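# Move coaster can onto turntable's orange spot

## Task

Pick up the can resting on the coaster and set it upright on the orange mark of the turntable, without moving the cans already standing on the turntable; then open the gripper and withdraw the arm so nothing touches the can.

## Robot and tools

ROBOT. There are two six-joint arms, left_arm and right_arm, each with a two-finger gripper whose fingers can fold. Joints, base outward: waist, shoulder, elbow (0 = straight), forearm roll, wrist pitch, wrist roll. Two head cameras, cam_head_left and cam_head_right, give 896x504 images; image left/right does not correspond to arm names.

FRAMES. Every pose, velocity and target uses the scene frame: origin on the table surface halfway between the arms' nominal bases, +z up, +x outward over the table, left_arm toward +y. A BASES line, if present, gives calibrated base positions. In the gripper's own frame the fingers point along +z and open/close along y. end_effector_position is the point between the pads when closed; fingertips sit about 33 mm past it at gaps up to 40 mm, only about 9 mm past it when wide open. Reported hand poses can be off by a few cm.

THE 20-NUMBER ROW. Every command row holds both arms: left x, y, z, qw, qx, qy, qz, gripper position, force_limit, speed, then the same ten for right. x, y, z are an absolute place in metres and the quaternion an absolute orientation (w first), both in the scene frame. The last three per arm are in [-1, 1]. Always send all 20. To keep an arm idle, repeat the full pose from the result just before it started idling, and repeat its last three gripper numbers (0 is a real command, not a blank). To hold an orientation, resend the same quaternion rather than copying the drifted reported one.

execute_actions: actions is a list of actions; each action is a list of up to 15 rows, one row per 1/30 s step, the last row repeated to fill 15 steps (0.5 s). cameras optionally names which images come back ([] none, omitted or ["all"] all). An empty actions list just reports state. Per step the controller clamps the command to within 70 mm and 16 degrees of the measured pose, so check the Hand target line and send the rest afterward. An action is rejected for both arms if any target lies over 0.6 m from that gripper's current spot along any gripper axis; the first action is checked against the latest reported state.

move: target is one 20-number row or a list of up to 15 rows, absolute poses, each gripper driven on a straight line from its Hand target. speed is m/s, 0.002 to 0.5 (default 0.25), rotation capped at twice that in rad/s; one value or one per target. blend (m) rounds corners in a list; 0 stops at each. stop_force (N, 10 to 80, shared) ends an arm's path when push against its travel exceeds that; it misses light objects, fails with a turning gripper or near far-reaching or straight-wrist poses, and should be omitted when backing off a contact. zero (default true) re-zeroes the force before the move; false accumulates. blocking=false returns after about 0.5 s while the move continues (not allowed with stop_force); a new move replaces a running one. Moves cap at 10 s and do not avoid obstacles or the other arm; route around an arm's own base. Use identical finger numbers on all targets in a list, or the paths pause to apply changes. The result adds a move: line: done, off_target, moving, held or fault, plus limits=paced (pose clipped) or limits=held (steps withheld). done means within 3 mm and 2 degrees, not that anything is touched.

wait: seconds 0 to 10; arms keep last command. stop: brakes a running move; fingers continue. zoom_image: camera (cam_head_left or cam_head_right) and region [x0, y0, x1, y1] in pixels, at most 504x504. finished_scene: scene = the current scene's number; irreversible, call only once the can stands on the spot untouched.

GRIPPER. position +1 = open 140 mm, about -0.8 = pads touching, -1 = close until blocked. speed sets pad gap rate: about 30 mm/s at -1, 140 at 0, 250 at +1. force_limit with a slow close on parts up to 40 mm: roughly 14 N at -1, 19 N just below 0, 40 N at 0, 58 N at +1; faster closes squeeze more (about 64 N at speed 0, 116 N at +1 on rigid parts). Grip with the fingertip quarter of the pads; deeper, fingers fold and may slip. Pressing tips into a surface folds them too. object_status: 0 moving, 1 blocked while opening, 2 blocked while closing (a grip), 3 reached target or pads met; it can lag 0.2 to 1.7 s. To tighten, raise force_limit and switch position between -1 and -0.98. position_measured counts: 3 open, about 75 = 100 mm, 139 = 60 mm, 200 = 20 mm, 230 closed.

RESULTS also list Joint positions, Joint velocities ("within noise" hides hand velocities), Joint torques, External joint torques, Flange force (gripper axes, includes held weight, noisy), Tool commands, and MOTOR HOT or fault lines.

AVOID. Arms are stiff: commanding past a firm contact can trip a fault that freezes the arm 10 s. Contact torque limits (N m): waist 295, shoulder 295, elbow 139, forearm roll 30.9, wrist pitch 26.7, wrist roll 27.9; net outside force of 144 N also faults. Keep the arms from hitting each other. Don't drop the can, release it while it moves, knock the turntable cans, or let anything leave the table. Expect occasional brief tugs on the held can. Long stretched reaches, held loads and pushing toward unreachable poses heat motors and can cause a 30 to 60 s over-temperature stop.

Each tool is called after ">>>" as name(argument=value, ...), one argument or row to a line, values as JSON.

## Session

>>> execute_actions(
  actions=[],
)

Scene clock: 0.00 s.
left_arm: end_effector_position=(+0.5024, +0.8761, +0.1966) position_measured=3 object_status=3 end_effector_quat_wxyz=(-0.009, -0.533, +0.846, +0.016) | right_arm: end_effector_position=(+0.6836, +0.1427, +0.1500) position_measured=3 object_status=3 end_effector_quat_wxyz=(-0.079, -0.591, +0.717, -0.362)
Joint positions: left_arm=[0.342 0.054 1.966 0.03 1.146 3.918] | right_arm=[1.103 1.204 0.337 -0.664 2.006 4.267]
Joint velocities: within noise
Joint torques (N m): no reading
External joint torques (N m): no reading
Flange force (N): no reading
Hand target: left_arm +0.5024, +0.8761, +0.1966; -0.009, -0.533, +0.846, +0.016 | right_arm +0.6836, +0.1427, +0.1500; -0.079, -0.591, +0.717, -0.362
Tool commands: left_gripper/position=+1.0 left_gripper/force_limit=+1.0 left_gripper/speed=+1.0 right_gripper/position=+1.0 right_gripper/force_limit=+1.0 right_gripper/speed=+1.0

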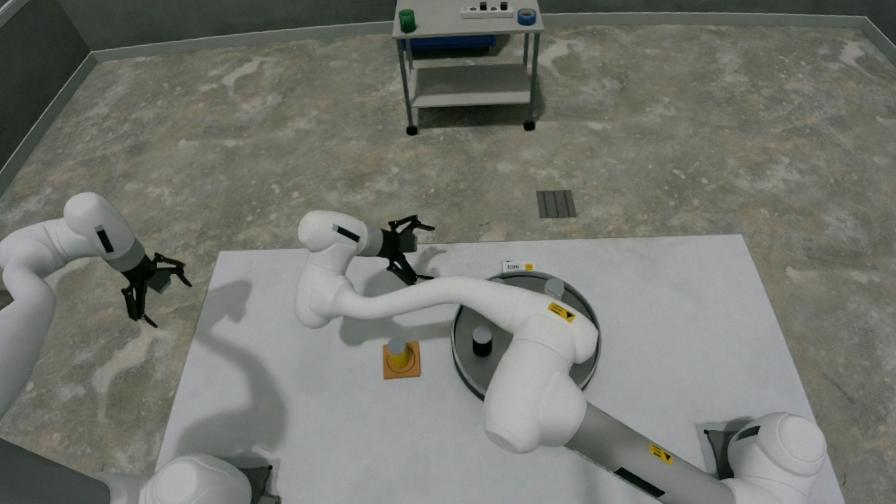

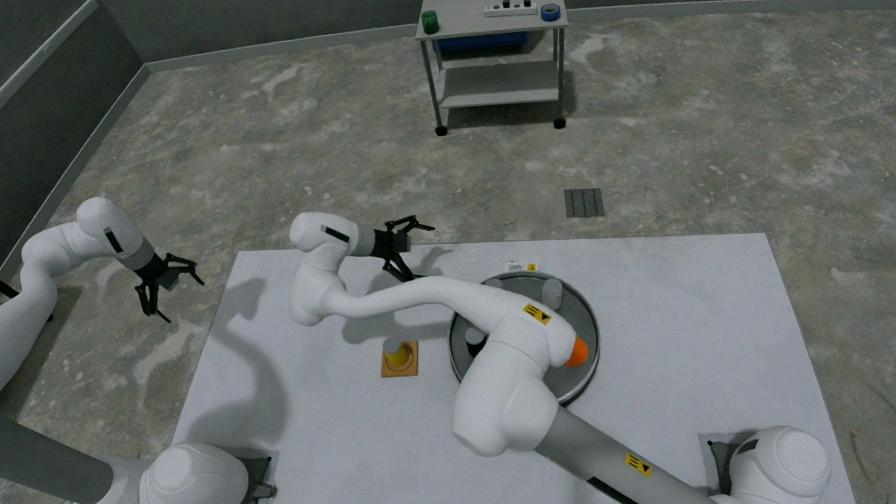

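>>> zoom_image(
  camera="cam_head_right",
  region=[360, 240, 640, 420],
)

>>> zoom_image(
  camera="cam_head_left",
  region=[360, 200, 640, 420],
)

>>> move(
  target=[0.5024, 0.8761, 0.1966, -0.009, -0.533, 0.846, 0.016, 1, 1, 1, 0.62, 0.12, 0.45, 0, -0.6, 0.8, 0, 1, 1, 1],
  speed=0.2,
)

Scaled by 1.800.

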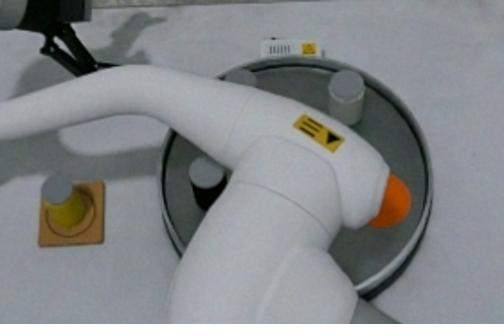

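Scaled by 1.800.

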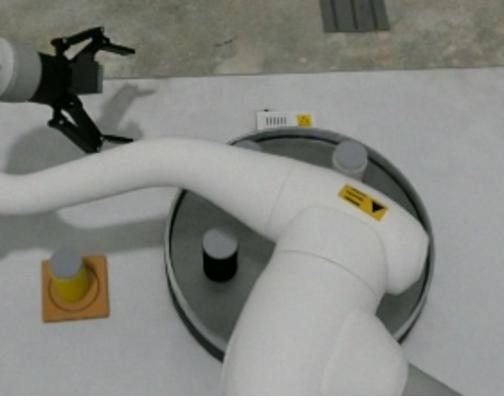

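Scene clock: 3.00 s.
left_arm: end_effector_position=(+0.5024, +0.8761, +0.1966) position_measured=3 object_status=3 end_effector_quat_wxyz=(-0.009, -0.533, +0.846, +0.016) | right_arm: end_effector_position=(+0.6200, +0.1200, +0.4501) position_measured=3 object_status=3 end_effector_quat_wxyz=(+0.000, -0.600, +0.800, +0.000)
Joint positions: left_arm=[0.342 0.054 1.965 0.03 1.146 3.919] | right_arm=[0.957 0.773 0.458 0 1.911 4.374]
Joint velocities: within noise
Joint torques (N m): left_arm=[-4.18 -41.27 -37.97 4.05 -0.15 -0.38] | right_arm=[0.47 -115.3 -42.46 3.89 0.53 0.09]
External joint torques (N m): left_arm=[4.14 -1.74 0.48 -0.16 0.24 0.39] | right_arm=[-0.43 5.14 3.52 0.1 -0.5 -0.09]
Flange force (N): left_arm=[-3.3 8.3 -0.9] | right_arm=[0.0 0.0 0.0]
Hand target: left_arm +0.5024, +0.8761, +0.1966; -0.009, -0.533, +0.846, +0.016 | right_arm +0.6200, +0.1200, +0.4500; +0.000, -0.600, +0.800, +0.000
Off the commanded pose: left_arm 0.000 m, 0 deg | right_arm 0.000 m, 0 deg.
move: done

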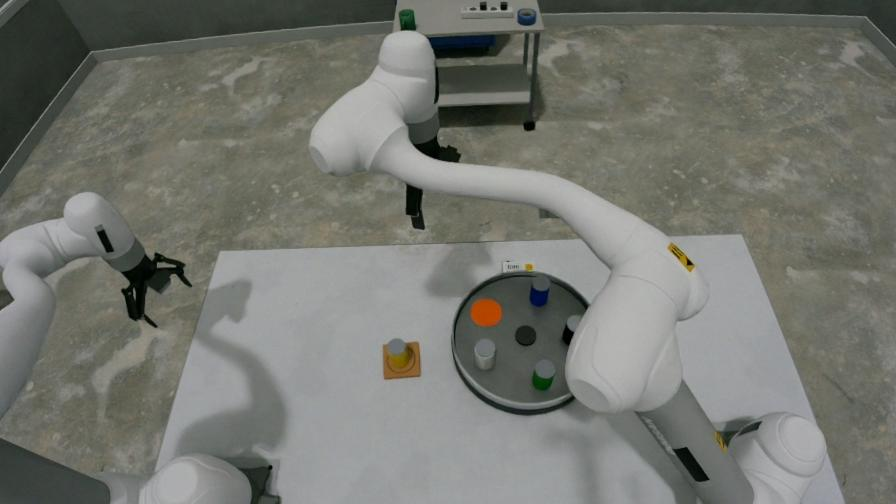

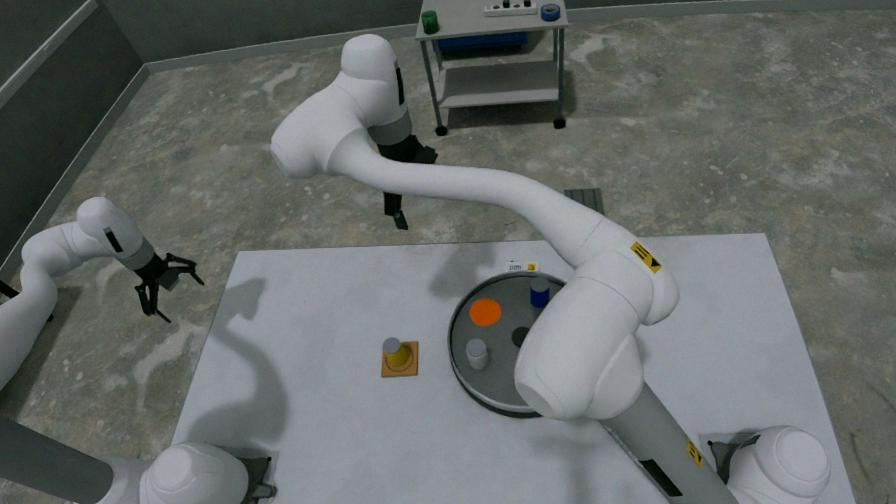

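>>> wait(
  seconds=0.5,
)

>>> wait(
  seconds=1,
)

>>> wait(
  seconds=2,
)

Scene clock: 3.73 s.
left_arm: end_effector_position=(+0.5024, +0.8761, +0.1966) position_measured=3 object_status=3 end_effector_quat_wxyz=(-0.009, -0.533, +0.846, +0.016) | right_arm: end_effector_position=(+0.6200, +0.1200, +0.4500) position_measured=3 object_status=3 end_effector_quat_wxyz=(+0.000, -0.600, +0.800, +0.000)
Joint positions: left_arm=[0.342 0.054 1.965 0.03 1.146 3.919] | right_arm=[0.957 0.773 0.458 0 1.911 4.374]
Joint velocities: within noise
Joint torques (N m): left_arm=[-3.98 -41.23 -37.82 4.09 -0.14 -0.41] | right_arm=[1.47 -114.81 -42.16 3.95 0.51 0.09]
External joint torques (N m): left_arm=[3.93 -1.64 0.44 -0.22 0.24 0.41] | right_arm=[-1.42 3.78 2.93 0.06 -0.47 -0.09]
Flange force (N): left_arm=[-3.2 7.9 -0.9] | right_arm=[0.0 0.0 0.0]
Hand target: left_arm +0.5024, +0.8761, +0.1966; -0.009, -0.533, +0.846, +0.016 | right_arm +0.6200, +0.1200, +0.4500; +0.000, -0.600, +0.800, +0.000
Tool commands: left_gripper/position=+1.0 left_gripper/force_limit=+1.0 left_gripper/speed=+1.0 right_gripper/position=+1.0 right_gripper/force_limit=+1.0 right_gripper/speed=+1.0
Off the commanded pose: left_arm 0.000 m, 0 deg | right_arm 0.000 m, 0 deg.
wait: 0.50 s; at rest from the start

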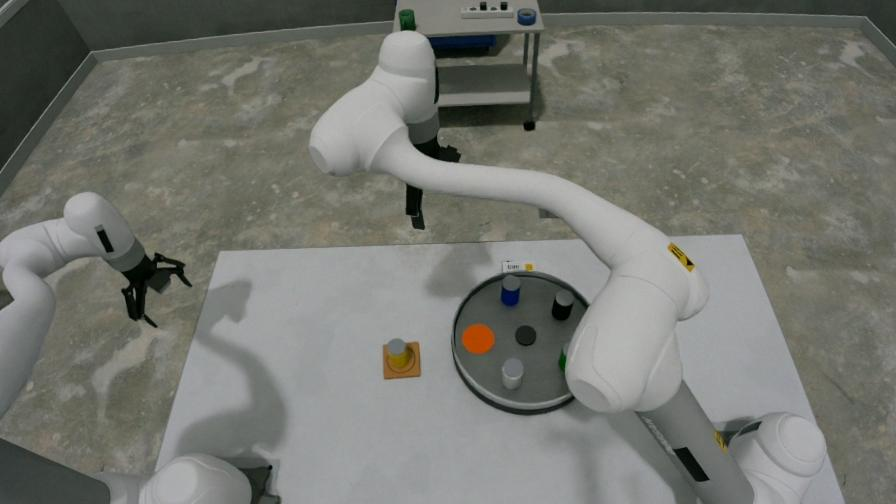

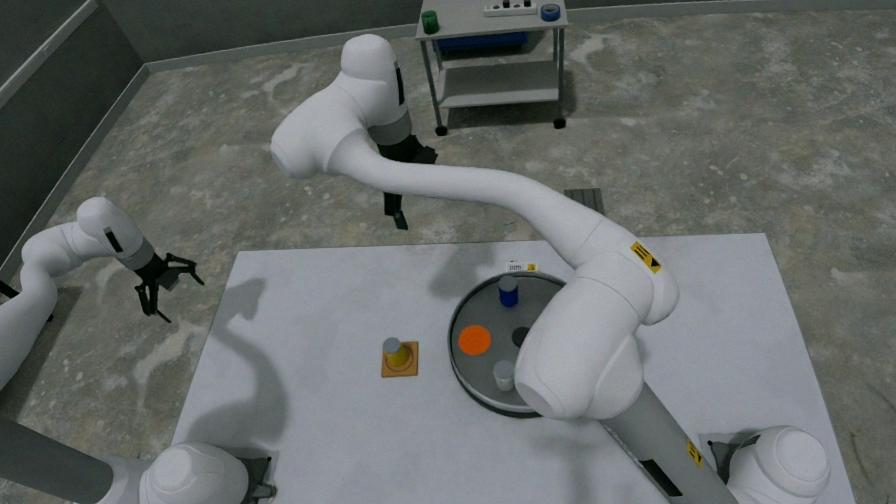

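Scene clock: 4.73 s.
left_arm: end_effector_position=(+0.5024, +0.8761, +0.1966) position_measured=3 object_status=3 end_effector_quat_wxyz=(-0.009, -0.533, +0.846, +0.016) | right_arm: end_effector_position=(+0.6200, +0.1200, +0.4500) position_measured=3 object_status=3 end_effector_quat_wxyz=(+0.000, -0.600, +0.800, +0.000)
Joint positions: left_arm=[0.342 0.054 1.965 0.03 1.146 3.919] | right_arm=[0.957 0.773 0.458 0 1.911 4.374]
Joint velocities: within noise
Joint torques (N m): left_arm=[-3.86 -41.02 -37.82 4.12 -0.13 -0.4] | right_arm=[1.28 -115.04 -42.12 4.01 0.55 0.04]
External joint torques (N m): left_arm=[3.85 -2.06 0.27 -0.22 0.22 0.4] | right_arm=[-1.28 4.4 3.02 0 -0.52 -0.04]
Flange force (N): left_arm=[-2.8 8.1 -1.4] | right_arm=[0.0 0.0 0.0]
Hand target: left_arm +0.5024, +0.8761, +0.1966; -0.009, -0.533, +0.846, +0.016 | right_arm +0.6200, +0.1200, +0.4500; +0.000, -0.600, +0.800, +0.000
Tool commands: left_gripper/position=+1.0 left_gripper/force_limit=+1.0 left_gripper/speed=+1.0 right_gripper/position=+1.0 right_gripper/force_limit=+1.0 right_gripper/speed=+1.0
Off the commanded pose: left_arm 0.000 m, 0 deg | right_arm 0.000 m, 0 deg.
wait: 1.00 s; at rest by 0.17 s

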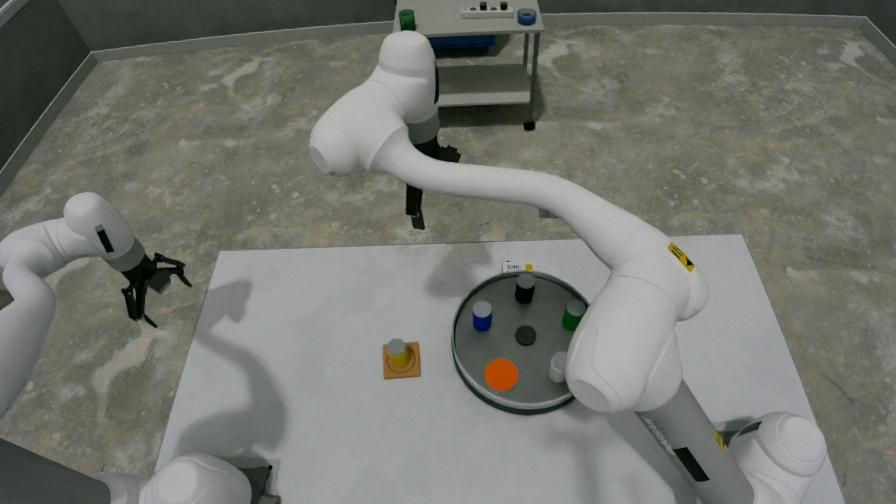

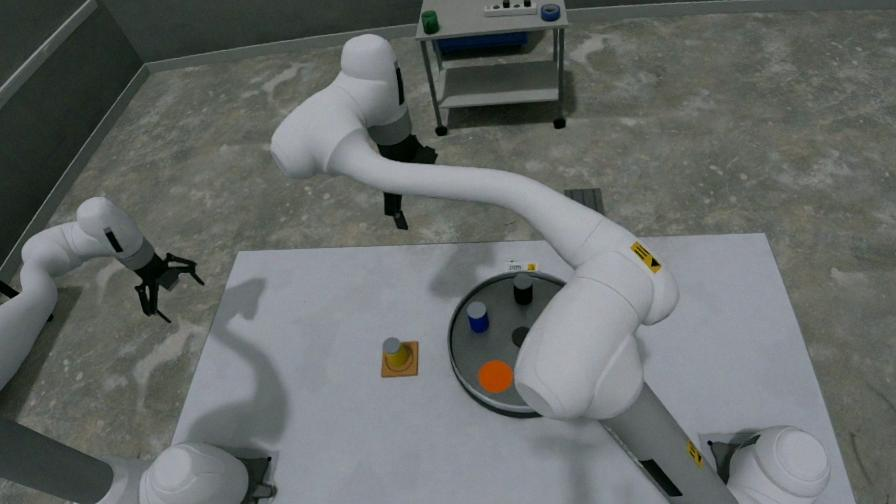

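Scene clock: 6.73 s.
left_arm: end_effector_position=(+0.5024, +0.8761, +0.1966) position_measured=3 object_status=3 end_effector_quat_wxyz=(-0.009, -0.533, +0.846, +0.016) | right_arm: end_effector_position=(+0.6200, +0.1200, +0.4500) position_measured=3 object_status=3 end_effector_quat_wxyz=(+0.000, -0.600, +0.800, +0.000)
Joint positions: left_arm=[0.342 0.054 1.965 0.03 1.146 3.919] | right_arm=[0.957 0.773 0.458 0 1.911 4.374]
Joint velocities: within noise
Joint torques (N m): left_arm=[-3.75 -41.11 -37.72 4.09 -0.13 -0.4] | right_arm=[1.42 -115.2 -42.06 3.93 0.55 0.09]
External joint torques (N m): left_arm=[3.78 -1.97 0.23 -0.2 0.22 0.4] | right_arm=[-1.59 5.18 3.16 0.05 -0.52 -0.09]
Flange force (N): left_arm=[-2.8 7.8 -1.4] | right_arm=[0.0 0.0 0.0]
Hand target: left_arm +0.5024, +0.8761, +0.1966; -0.009, -0.533, +0.846, +0.016 | right_arm +0.6200, +0.1200, +0.4500; +0.000, -0.600, +0.800, +0.000
Tool commands: left_gripper/position=+1.0 left_gripper/force_limit=+1.0 left_gripper/speed=+1.0 right_gripper/position=+1.0 right_gripper/force_limit=+1.0 right_gripper/speed=+1.0
Off the commanded pose: left_arm 0.000 m, 0 deg | right_arm 0.000 m, 0 deg.
wait: 2.00 s; at rest by 0.17 s

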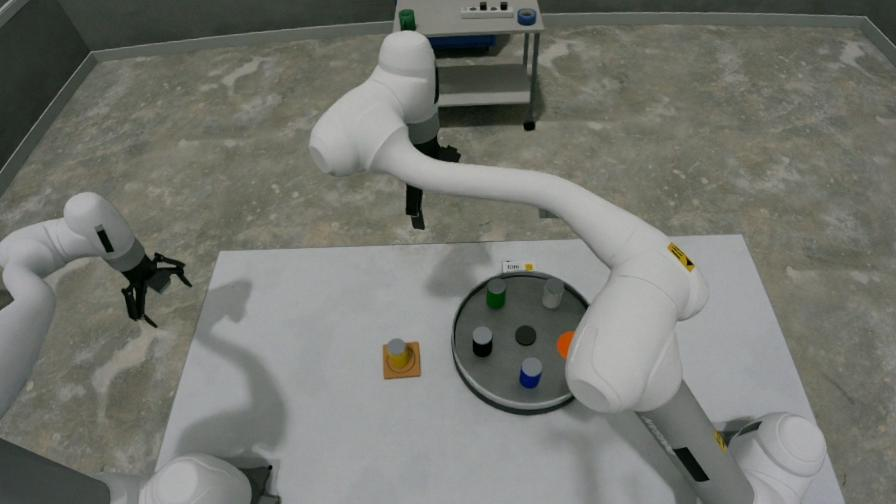

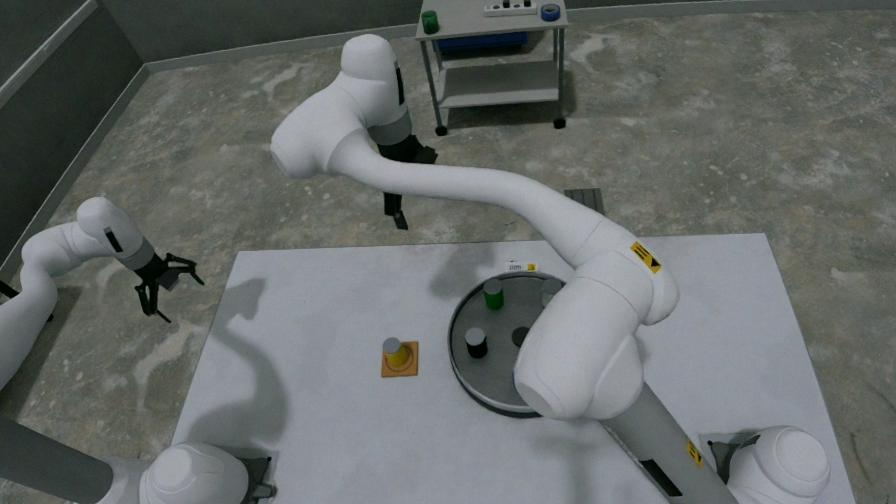

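>>> zoom_image(
  camera="cam_head_left",
  region=[440, 250, 610, 420],
)

>>> zoom_image(
  camera="cam_head_left",
  region=[494, 254, 544, 280],
)

>>> zoom_image(
  camera="cam_head_left",
  region=[370, 330, 430, 390],
)

>>> wait(
  seconds=0.5,
)

>>> wait(
  seconds=0.5,
)

>>> wait(
  seconds=6,
)

Scaled by 2.965.

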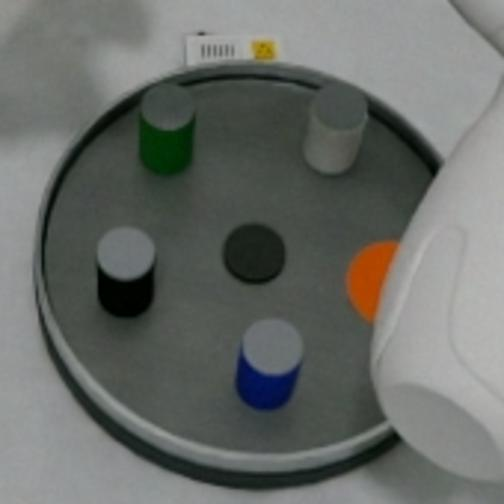

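Scaled by 10.080.

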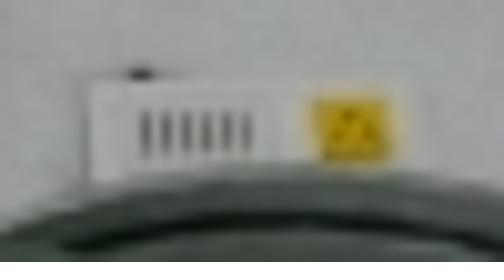

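Scaled by 8.400.

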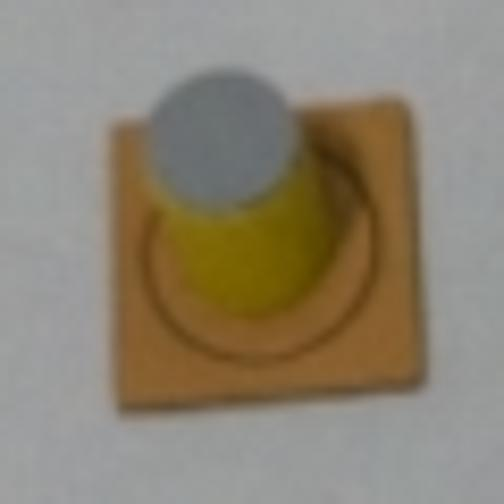

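Scene clock: 8.23 s.
left_arm: end_effector_position=(+0.5024, +0.8761, +0.1966) position_measured=3 object_status=3 end_effector_quat_wxyz=(-0.009, -0.533, +0.846, +0.016) | right_arm: end_effector_position=(+0.6200, +0.1200, +0.4500) position_measured=3 object_status=3 end_effector_quat_wxyz=(+0.000, -0.600, +0.800, +0.000)
Joint positions: left_arm=[0.342 0.054 1.965 0.03 1.146 3.919] | right_arm=[0.957 0.773 0.458 0 1.911 4.374]
Joint velocities: within noise
Joint torques (N m): left_arm=[-3.75 -41.22 -37.83 4.14 -0.14 -0.43] | right_arm=[0.86 -115.08 -42.14 3.98 0.57 0.04]
External joint torques (N m): left_arm=[3.75 -1.93 0.3 -0.25 0.24 0.43] | right_arm=[-0.87 3.94 2.87 0.04 -0.54 -0.04]
Flange force (N): left_arm=[-2.8 7.9 -1.3] | right_arm=[0.0 0.0 0.0]
Hand target: left_arm +0.5024, +0.8761, +0.1966; -0.009, -0.533, +0.846, +0.016 | right_arm +0.6200, +0.1200, +0.4500; +0.000, -0.600, +0.800, +0.000
Tool commands: left_gripper/position=+1.0 left_gripper/force_limit=+1.0 left_gripper/speed=+1.0 right_gripper/position=+1.0 right_gripper/force_limit=+1.0 right_gripper/speed=+1.0
Off the commanded pose: left_arm 0.000 m, 0 deg | right_arm 0.000 m, 0 deg.
wait: 0.50 s; at rest from the start

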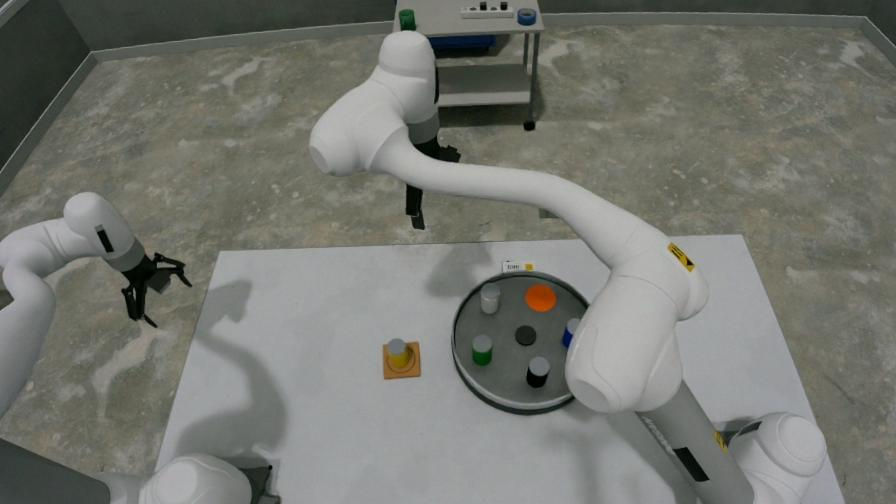

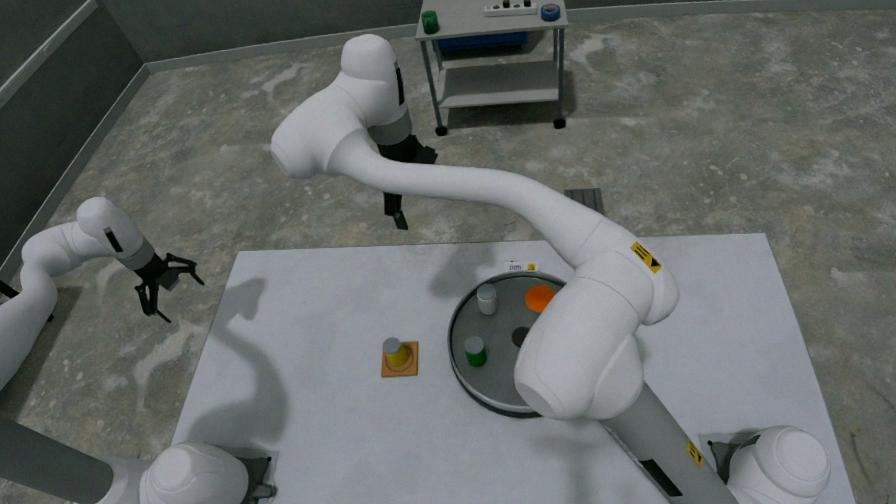

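Scene clock: 8.73 s.
left_arm: end_effector_position=(+0.5024, +0.8761, +0.1966) position_measured=3 object_status=3 end_effector_quat_wxyz=(-0.009, -0.533, +0.846, +0.016) | right_arm: end_effector_position=(+0.6200, +0.1200, +0.4500) position_measured=3 object_status=3 end_effector_quat_wxyz=(+0.000, -0.600, +0.800, +0.000)
Joint positions: left_arm=[0.342 0.054 1.965 0.03 1.146 3.919] | right_arm=[0.957 0.773 0.458 0 1.911 4.374]
Joint velocities: within noise
Joint torques (N m): left_arm=[-3.87 -41.27 -37.91 4.11 -0.12 -0.4] | right_arm=[1.23 -115.05 -42.16 3.96 0.56 0.03]
External joint torques (N m): left_arm=[3.83 -1.64 0.49 -0.23 0.22 0.4] | right_arm=[-1.35 5.15 3.31 0.01 -0.53 -0.03]
Flange force (N): left_arm=[-3.0 7.8 -0.8] | right_arm=[0.0 0.0 0.0]
Hand target: left_arm +0.5024, +0.8761, +0.1966; -0.009, -0.533, +0.846, +0.016 | right_arm +0.6200, +0.1200, +0.4500; +0.000, -0.600, +0.800, +0.000
Tool commands: left_gripper/position=+1.0 left_gripper/force_limit=+1.0 left_gripper/speed=+1.0 right_gripper/position=+1.0 right_gripper/force_limit=+1.0 right_gripper/speed=+1.0
Off the commanded pose: left_arm 0.000 m, 0 deg | right_arm 0.000 m, 0 deg.
wait: 0.50 s; at rest by 0.17 s

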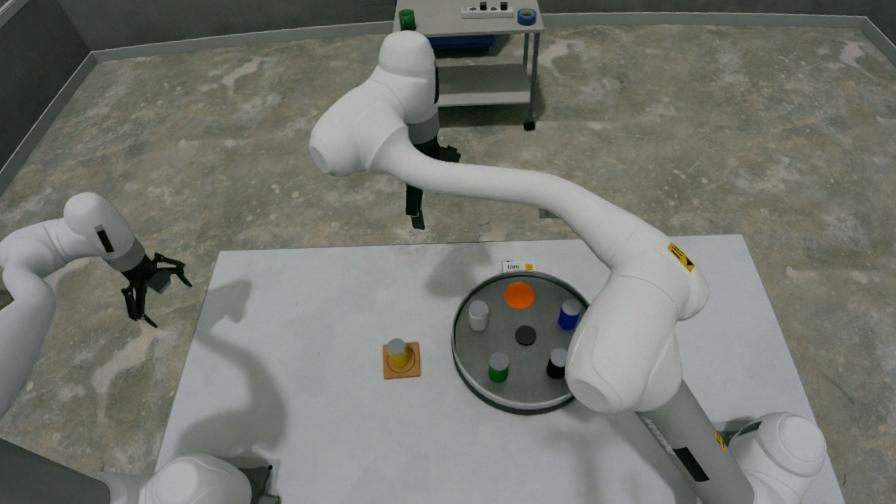

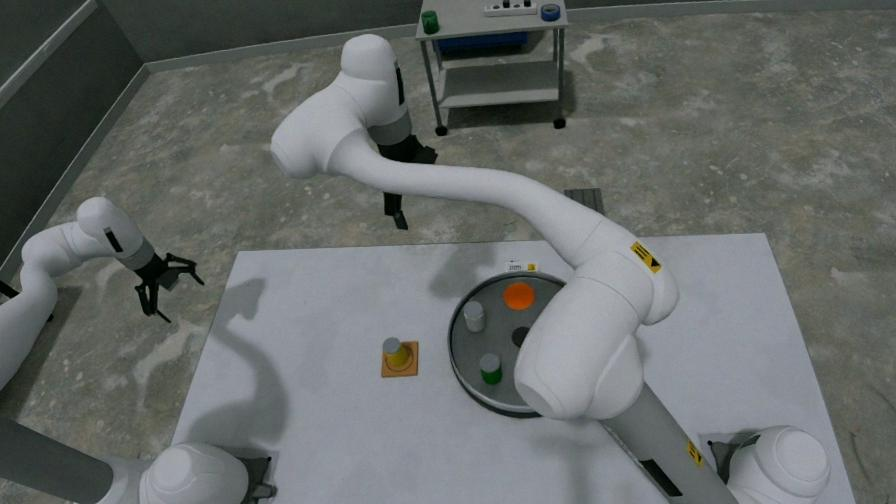

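Scene clock: 14.73 s.
left_arm: end_effector_position=(+0.5024, +0.8761, +0.1966) position_measured=3 object_status=3 end_effector_quat_wxyz=(-0.009, -0.533, +0.846, +0.016) | right_arm: end_effector_position=(+0.6200, +0.1200, +0.4500) position_measured=3 object_status=3 end_effector_quat_wxyz=(+0.000, -0.600, +0.800, +0.000)
Joint positions: left_arm=[0.342 0.054 1.965 0.03 1.146 3.919] | right_arm=[0.957 0.773 0.458 0 1.911 4.374]
Joint velocities: within noise
Joint torques (N m): left_arm=[-4.02 -40.98 -37.95 4.12 -0.12 -0.35] | right_arm=[1.15 -114.79 -42.14 3.94 0.53 0.12]
External joint torques (N m): left_arm=[4.02 -2.17 0.51 -0.24 0.22 0.35] | right_arm=[-1.11 3.73 2.9 0.08 -0.5 -0.12]
Flange force (N): left_arm=[-2.5 8.6 -1.2] | right_arm=[0.0 0.0 0.0]
Hand target: left_arm +0.5024, +0.8761, +0.1966; -0.009, -0.533, +0.846, +0.016 | right_arm +0.6200, +0.1200, +0.4500; +0.000, -0.600, +0.800, +0.000
Tool commands: left_gripper/position=+1.0 left_gripper/force_limit=+1.0 left_gripper/speed=+1.0 right_gripper/position=+1.0 right_gripper/force_limit=+1.0 right_gripper/speed=+1.0
Off the commanded pose: left_arm 0.000 m, 0 deg | right_arm 0.000 m, 0 deg.
wait: 6.00 s; at rest by 0.17 s

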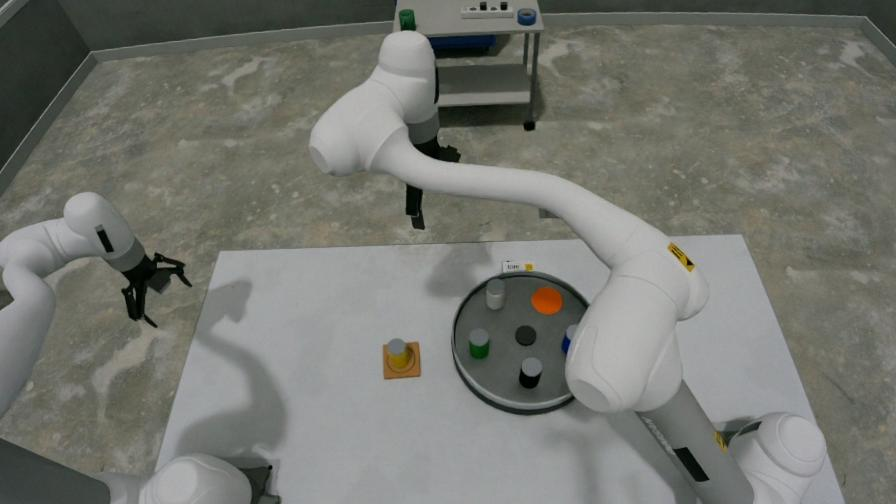

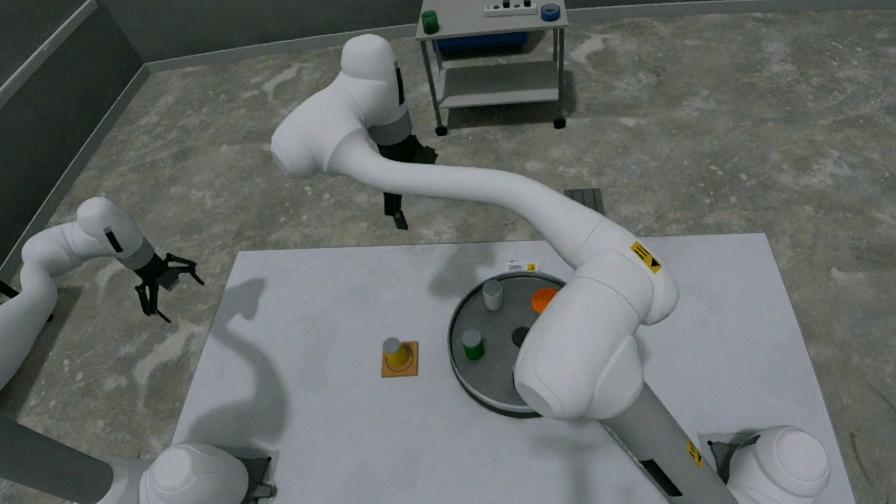

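>>> move(
  target=[0.5024, 0.8761, 0.1966, -0.009, -0.533, 0.846, 0.016, 1, 1, 1, 0.35, 0.23, 0.3, 0, -0.6, 0.8, 0, 1, 1, 1],
  speed=0.3,
)

>>> zoom_image(
  camera="cam_head_left",
  region=[300, 200, 500, 400],
)

>>> zoom_image(
  camera="cam_head_right",
  region=[300, 200, 500, 400],
)

Scene clock: 17.43 s.
left_arm: end_effector_position=(+0.5024, +0.8761, +0.1966) position_measured=3 object_status=3 end_effector_quat_wxyz=(-0.009, -0.533, +0.846, +0.016) | right_arm: end_effector_position=(+0.3499, +0.2300, +0.3000) position_measured=3 object_status=3 end_effector_quat_wxyz=(+0.000, -0.600, +0.800, +0.000)
Joint positions: left_arm=[0.342 0.054 1.965 0.03 1.146 3.919] | right_arm=[1.263 0.675 0.902 0 1.564 4.68]
Joint velocities: within noise
Joint torques (N m): left_arm=[-3.96 -41.07 -37.83 4.1 -0.1 -0.37] | right_arm=[1.6 -109.55 -44.54 4.23 0.57 0.07]
External joint torques (N m): left_arm=[3.89 -1.92 0.4 -0.21 0.19 0.37] | right_arm=[-1.69 3.88 2.99 0.04 -0.53 -0.07]
Flange force (N): left_arm=[-2.8 8.1 -1.1] | right_arm=[3.2 -1.9 6.3]
Hand target: left_arm +0.5024, +0.8761, +0.1966; -0.009, -0.533, +0.846, +0.016 | right_arm +0.3500, +0.2300, +0.3000; +0.000, -0.600, +0.800, +0.000
Off the commanded pose: left_arm 0.000 m, 0 deg | right_arm 0.000 m, 0 deg.
move: done

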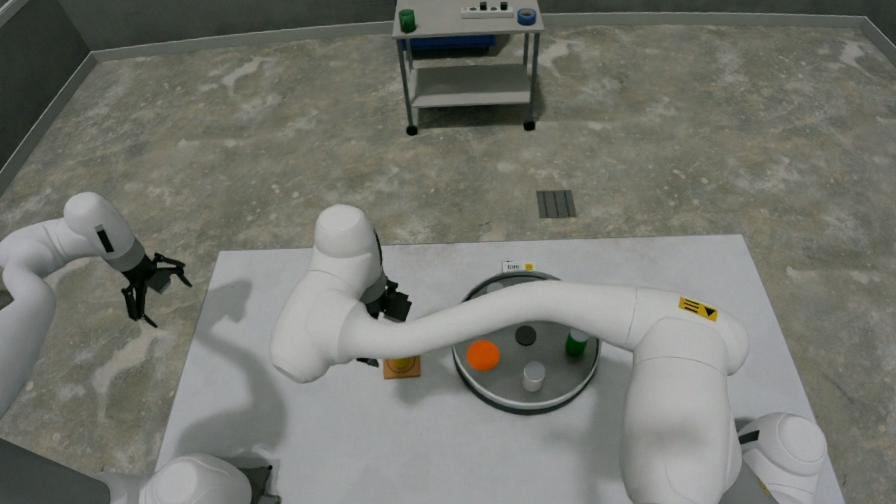

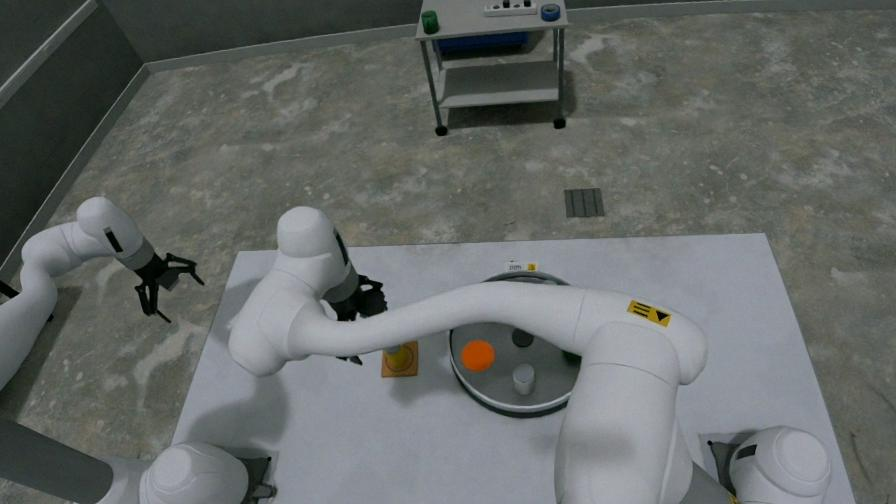

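Scaled by 2.520.

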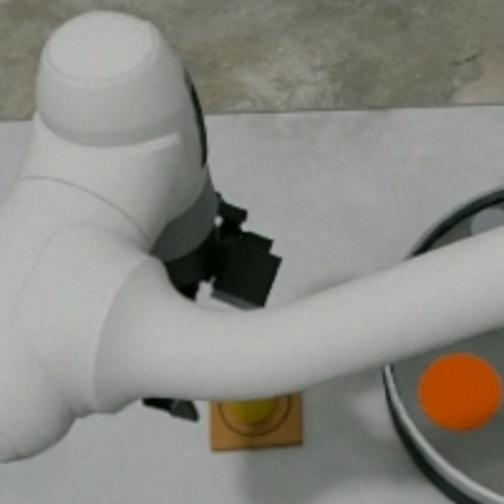

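Scaled by 2.520.

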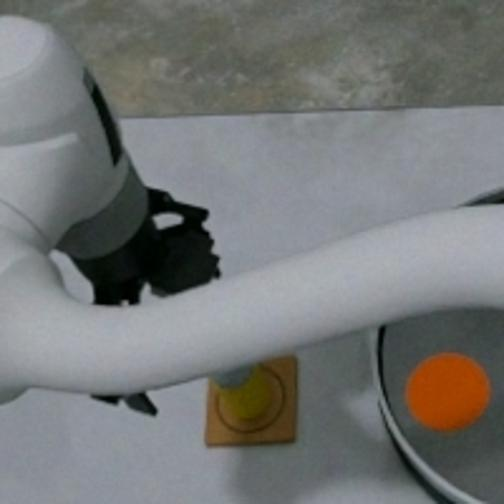

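>>> move(
  target=[
    [0.5024, 0.8761, 0.3, -0.009, -0.533, 0.846, 0.016, 1, 1, 1, 0.5, -0.2, 0.45, 0, -0.6, 0.8, 0, 1, 1, 1],
    [0.35, 0.23, 0.3, 0, -0.533, 0.846, 0, 1, 1, 1, 0.65, -0.75, 0.45, 0, -0.6, 0.8, 0, 1, 1, 1],
  ],
  speed=0.35,
  blend=0.05,
)

>>> zoom_image(
  camera="cam_head_left",
  region=[300, 230, 500, 430],
)

>>> zoom_image(
  camera="cam_head_right",
  region=[300, 230, 500, 430],
)

Scene clock: 21.73 s.
left_arm: end_effector_position=(+0.3501, +0.2301, +0.3000) position_measured=3 object_status=3 end_effector_quat_wxyz=(+0.000, -0.533, +0.846, +0.000) | right_arm: end_effector_position=(+0.6500, -0.7499, +0.4500) position_measured=3 object_status=3 end_effector_quat_wxyz=(+0.000, -0.600, +0.800, +0.000)
Joint positions: left_arm=[-0.976 -0.003 1.827 0 1.318 2.613] | right_arm=[-0.176 0.009 1.544 0 1.589 3.241]
Joint velocities: within noise
Joint torques (N m): left_arm=[-3.71 -38.29 -40.82 4.34 -0.21 -0.25] | right_arm=[1.08 -44.41 -44.67 4.14 0.47 0.11]
External joint torques (N m): left_arm=[3.66 -1.76 0.4 -0.23 0.18 0.25] | right_arm=[-1.13 2.02 3.1 0.08 -0.47 -0.11]
Flange force (N): left_arm=[-7.8 -0.5 -0.5] | right_arm=[2.5 1.6 6.4]
Hand target: left_arm +0.3500, +0.2300, +0.3000; +0.000, -0.533, +0.846, +0.000 | right_arm +0.6500, -0.7500, +0.4500; +0.000, -0.600, +0.800, +0.000
Off the commanded pose: left_arm 0.000 m, 0 deg | right_arm 0.000 m, 0 deg.
move: done

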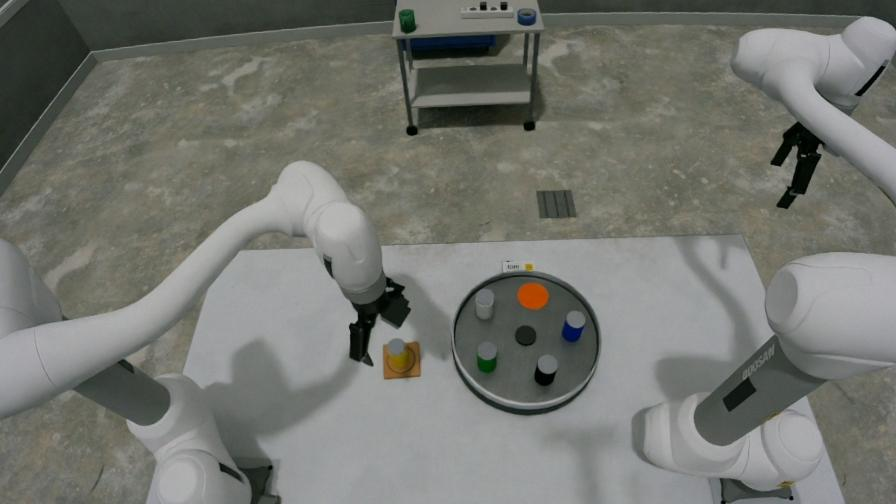

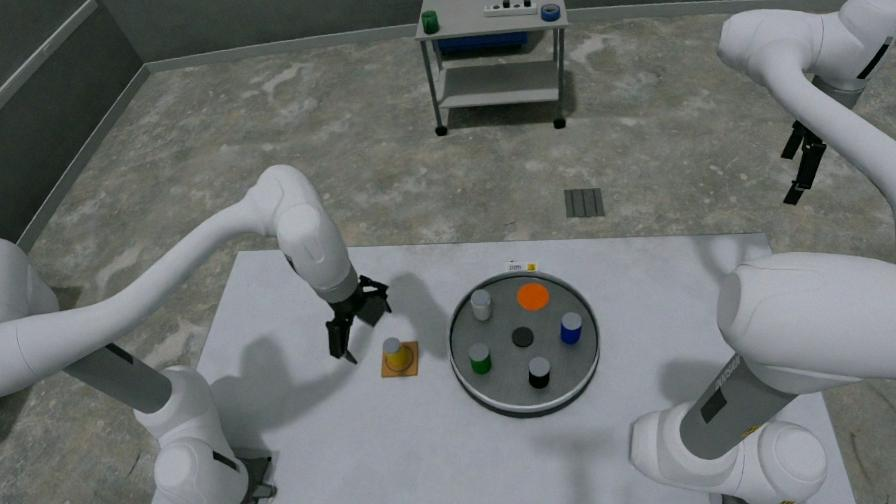

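Scaled by 2.520.

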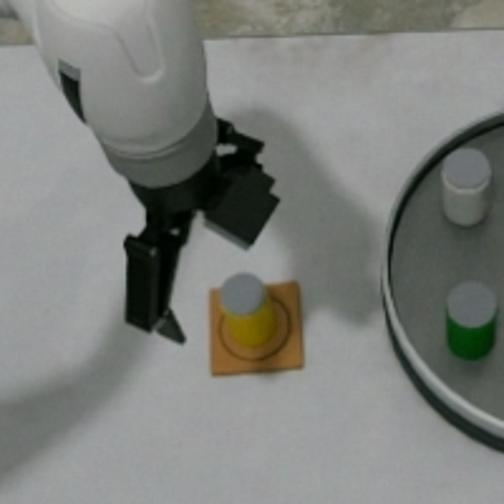

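Scaled by 2.520.

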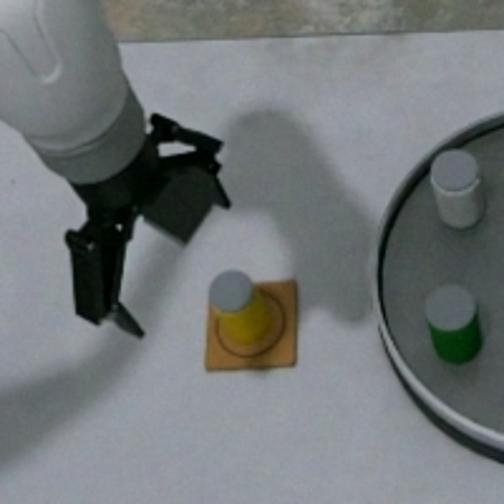

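>>> move(
  target=[0.43, 0.23, 0.2, 0, -0.533, 0.846, 0, 1, 1, 1, 0.65, -0.75, 0.45, 0, -0.6, 0.8, 0, 1, 1, 1],
  speed=0.3,
)

>>> zoom_image(
  camera="cam_head_left",
  region=[330, 260, 480, 410],
)

>>> zoom_image(
  camera="cam_head_right",
  region=[330, 260, 480, 410],
)

Scene clock: 23.57 s.
left_arm: end_effector_position=(+0.4299, +0.2301, +0.2000) position_measured=3 object_status=3 end_effector_quat_wxyz=(+0.000, -0.533, +0.846, +0.000) | right_arm: end_effector_position=(+0.6500, -0.7500, +0.4500) position_measured=3 object_status=3 end_effector_quat_wxyz=(+0.000, -0.600, +0.800, +0.000)
Joint positions: left_arm=[-0.864 0.136 1.867 0 1.138 2.726] | right_arm=[-0.176 0.009 1.544 0 1.589 3.241]
Joint velocities: within noise
Joint torques (N m): left_arm=[-3.27 -49.76 -37.56 4.09 -0.19 -0.39] | right_arm=[1.24 -44.19 -44.78 4.13 0.48 0.04]
External joint torques (N m): left_arm=[3.27 -1.76 -0.09 -0.27 0.18 0.39] | right_arm=[-1.32 2.07 3.27 0.08 -0.49 -0.04]
Flange force (N): left_arm=[-6.5 -0.2 -1.7] | right_arm=[2.7 1.7 6.8]
Hand target: left_arm +0.4300, +0.2300, +0.2000; +0.000, -0.533, +0.846, +0.000 | right_arm +0.6500, -0.7500, +0.4500; +0.000, -0.600, +0.800, +0.000
Off the commanded pose: left_arm 0.000 m, 0 deg | right_arm 0.000 m, 0 deg.
move: done

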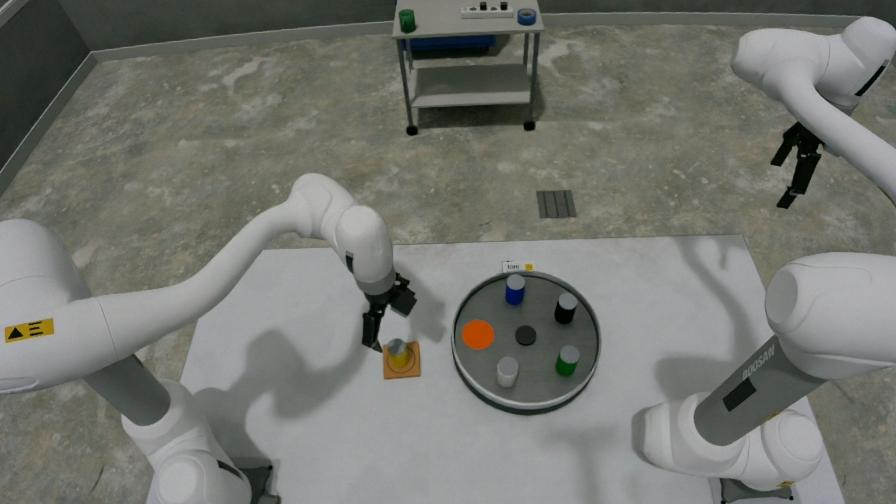

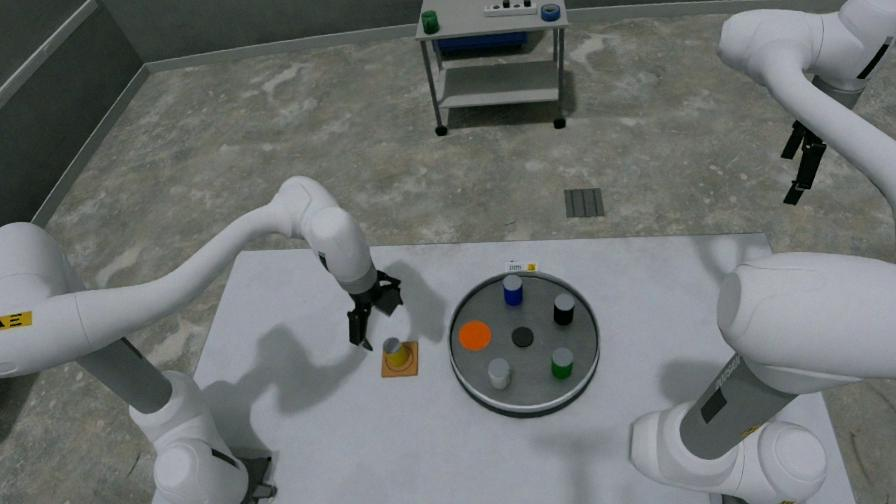

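Scaled by 3.360.

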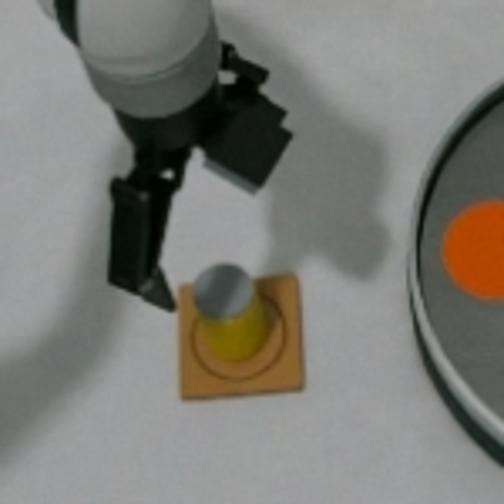

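Scaled by 3.360.

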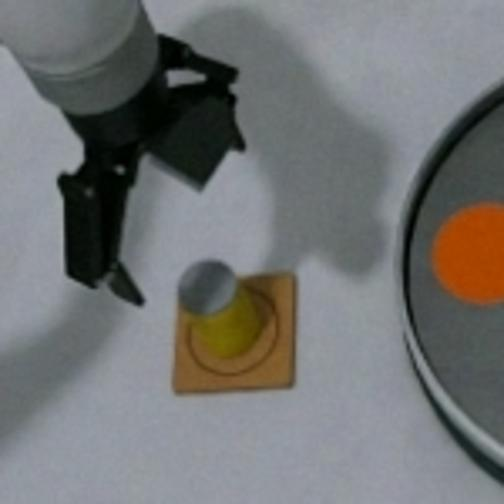

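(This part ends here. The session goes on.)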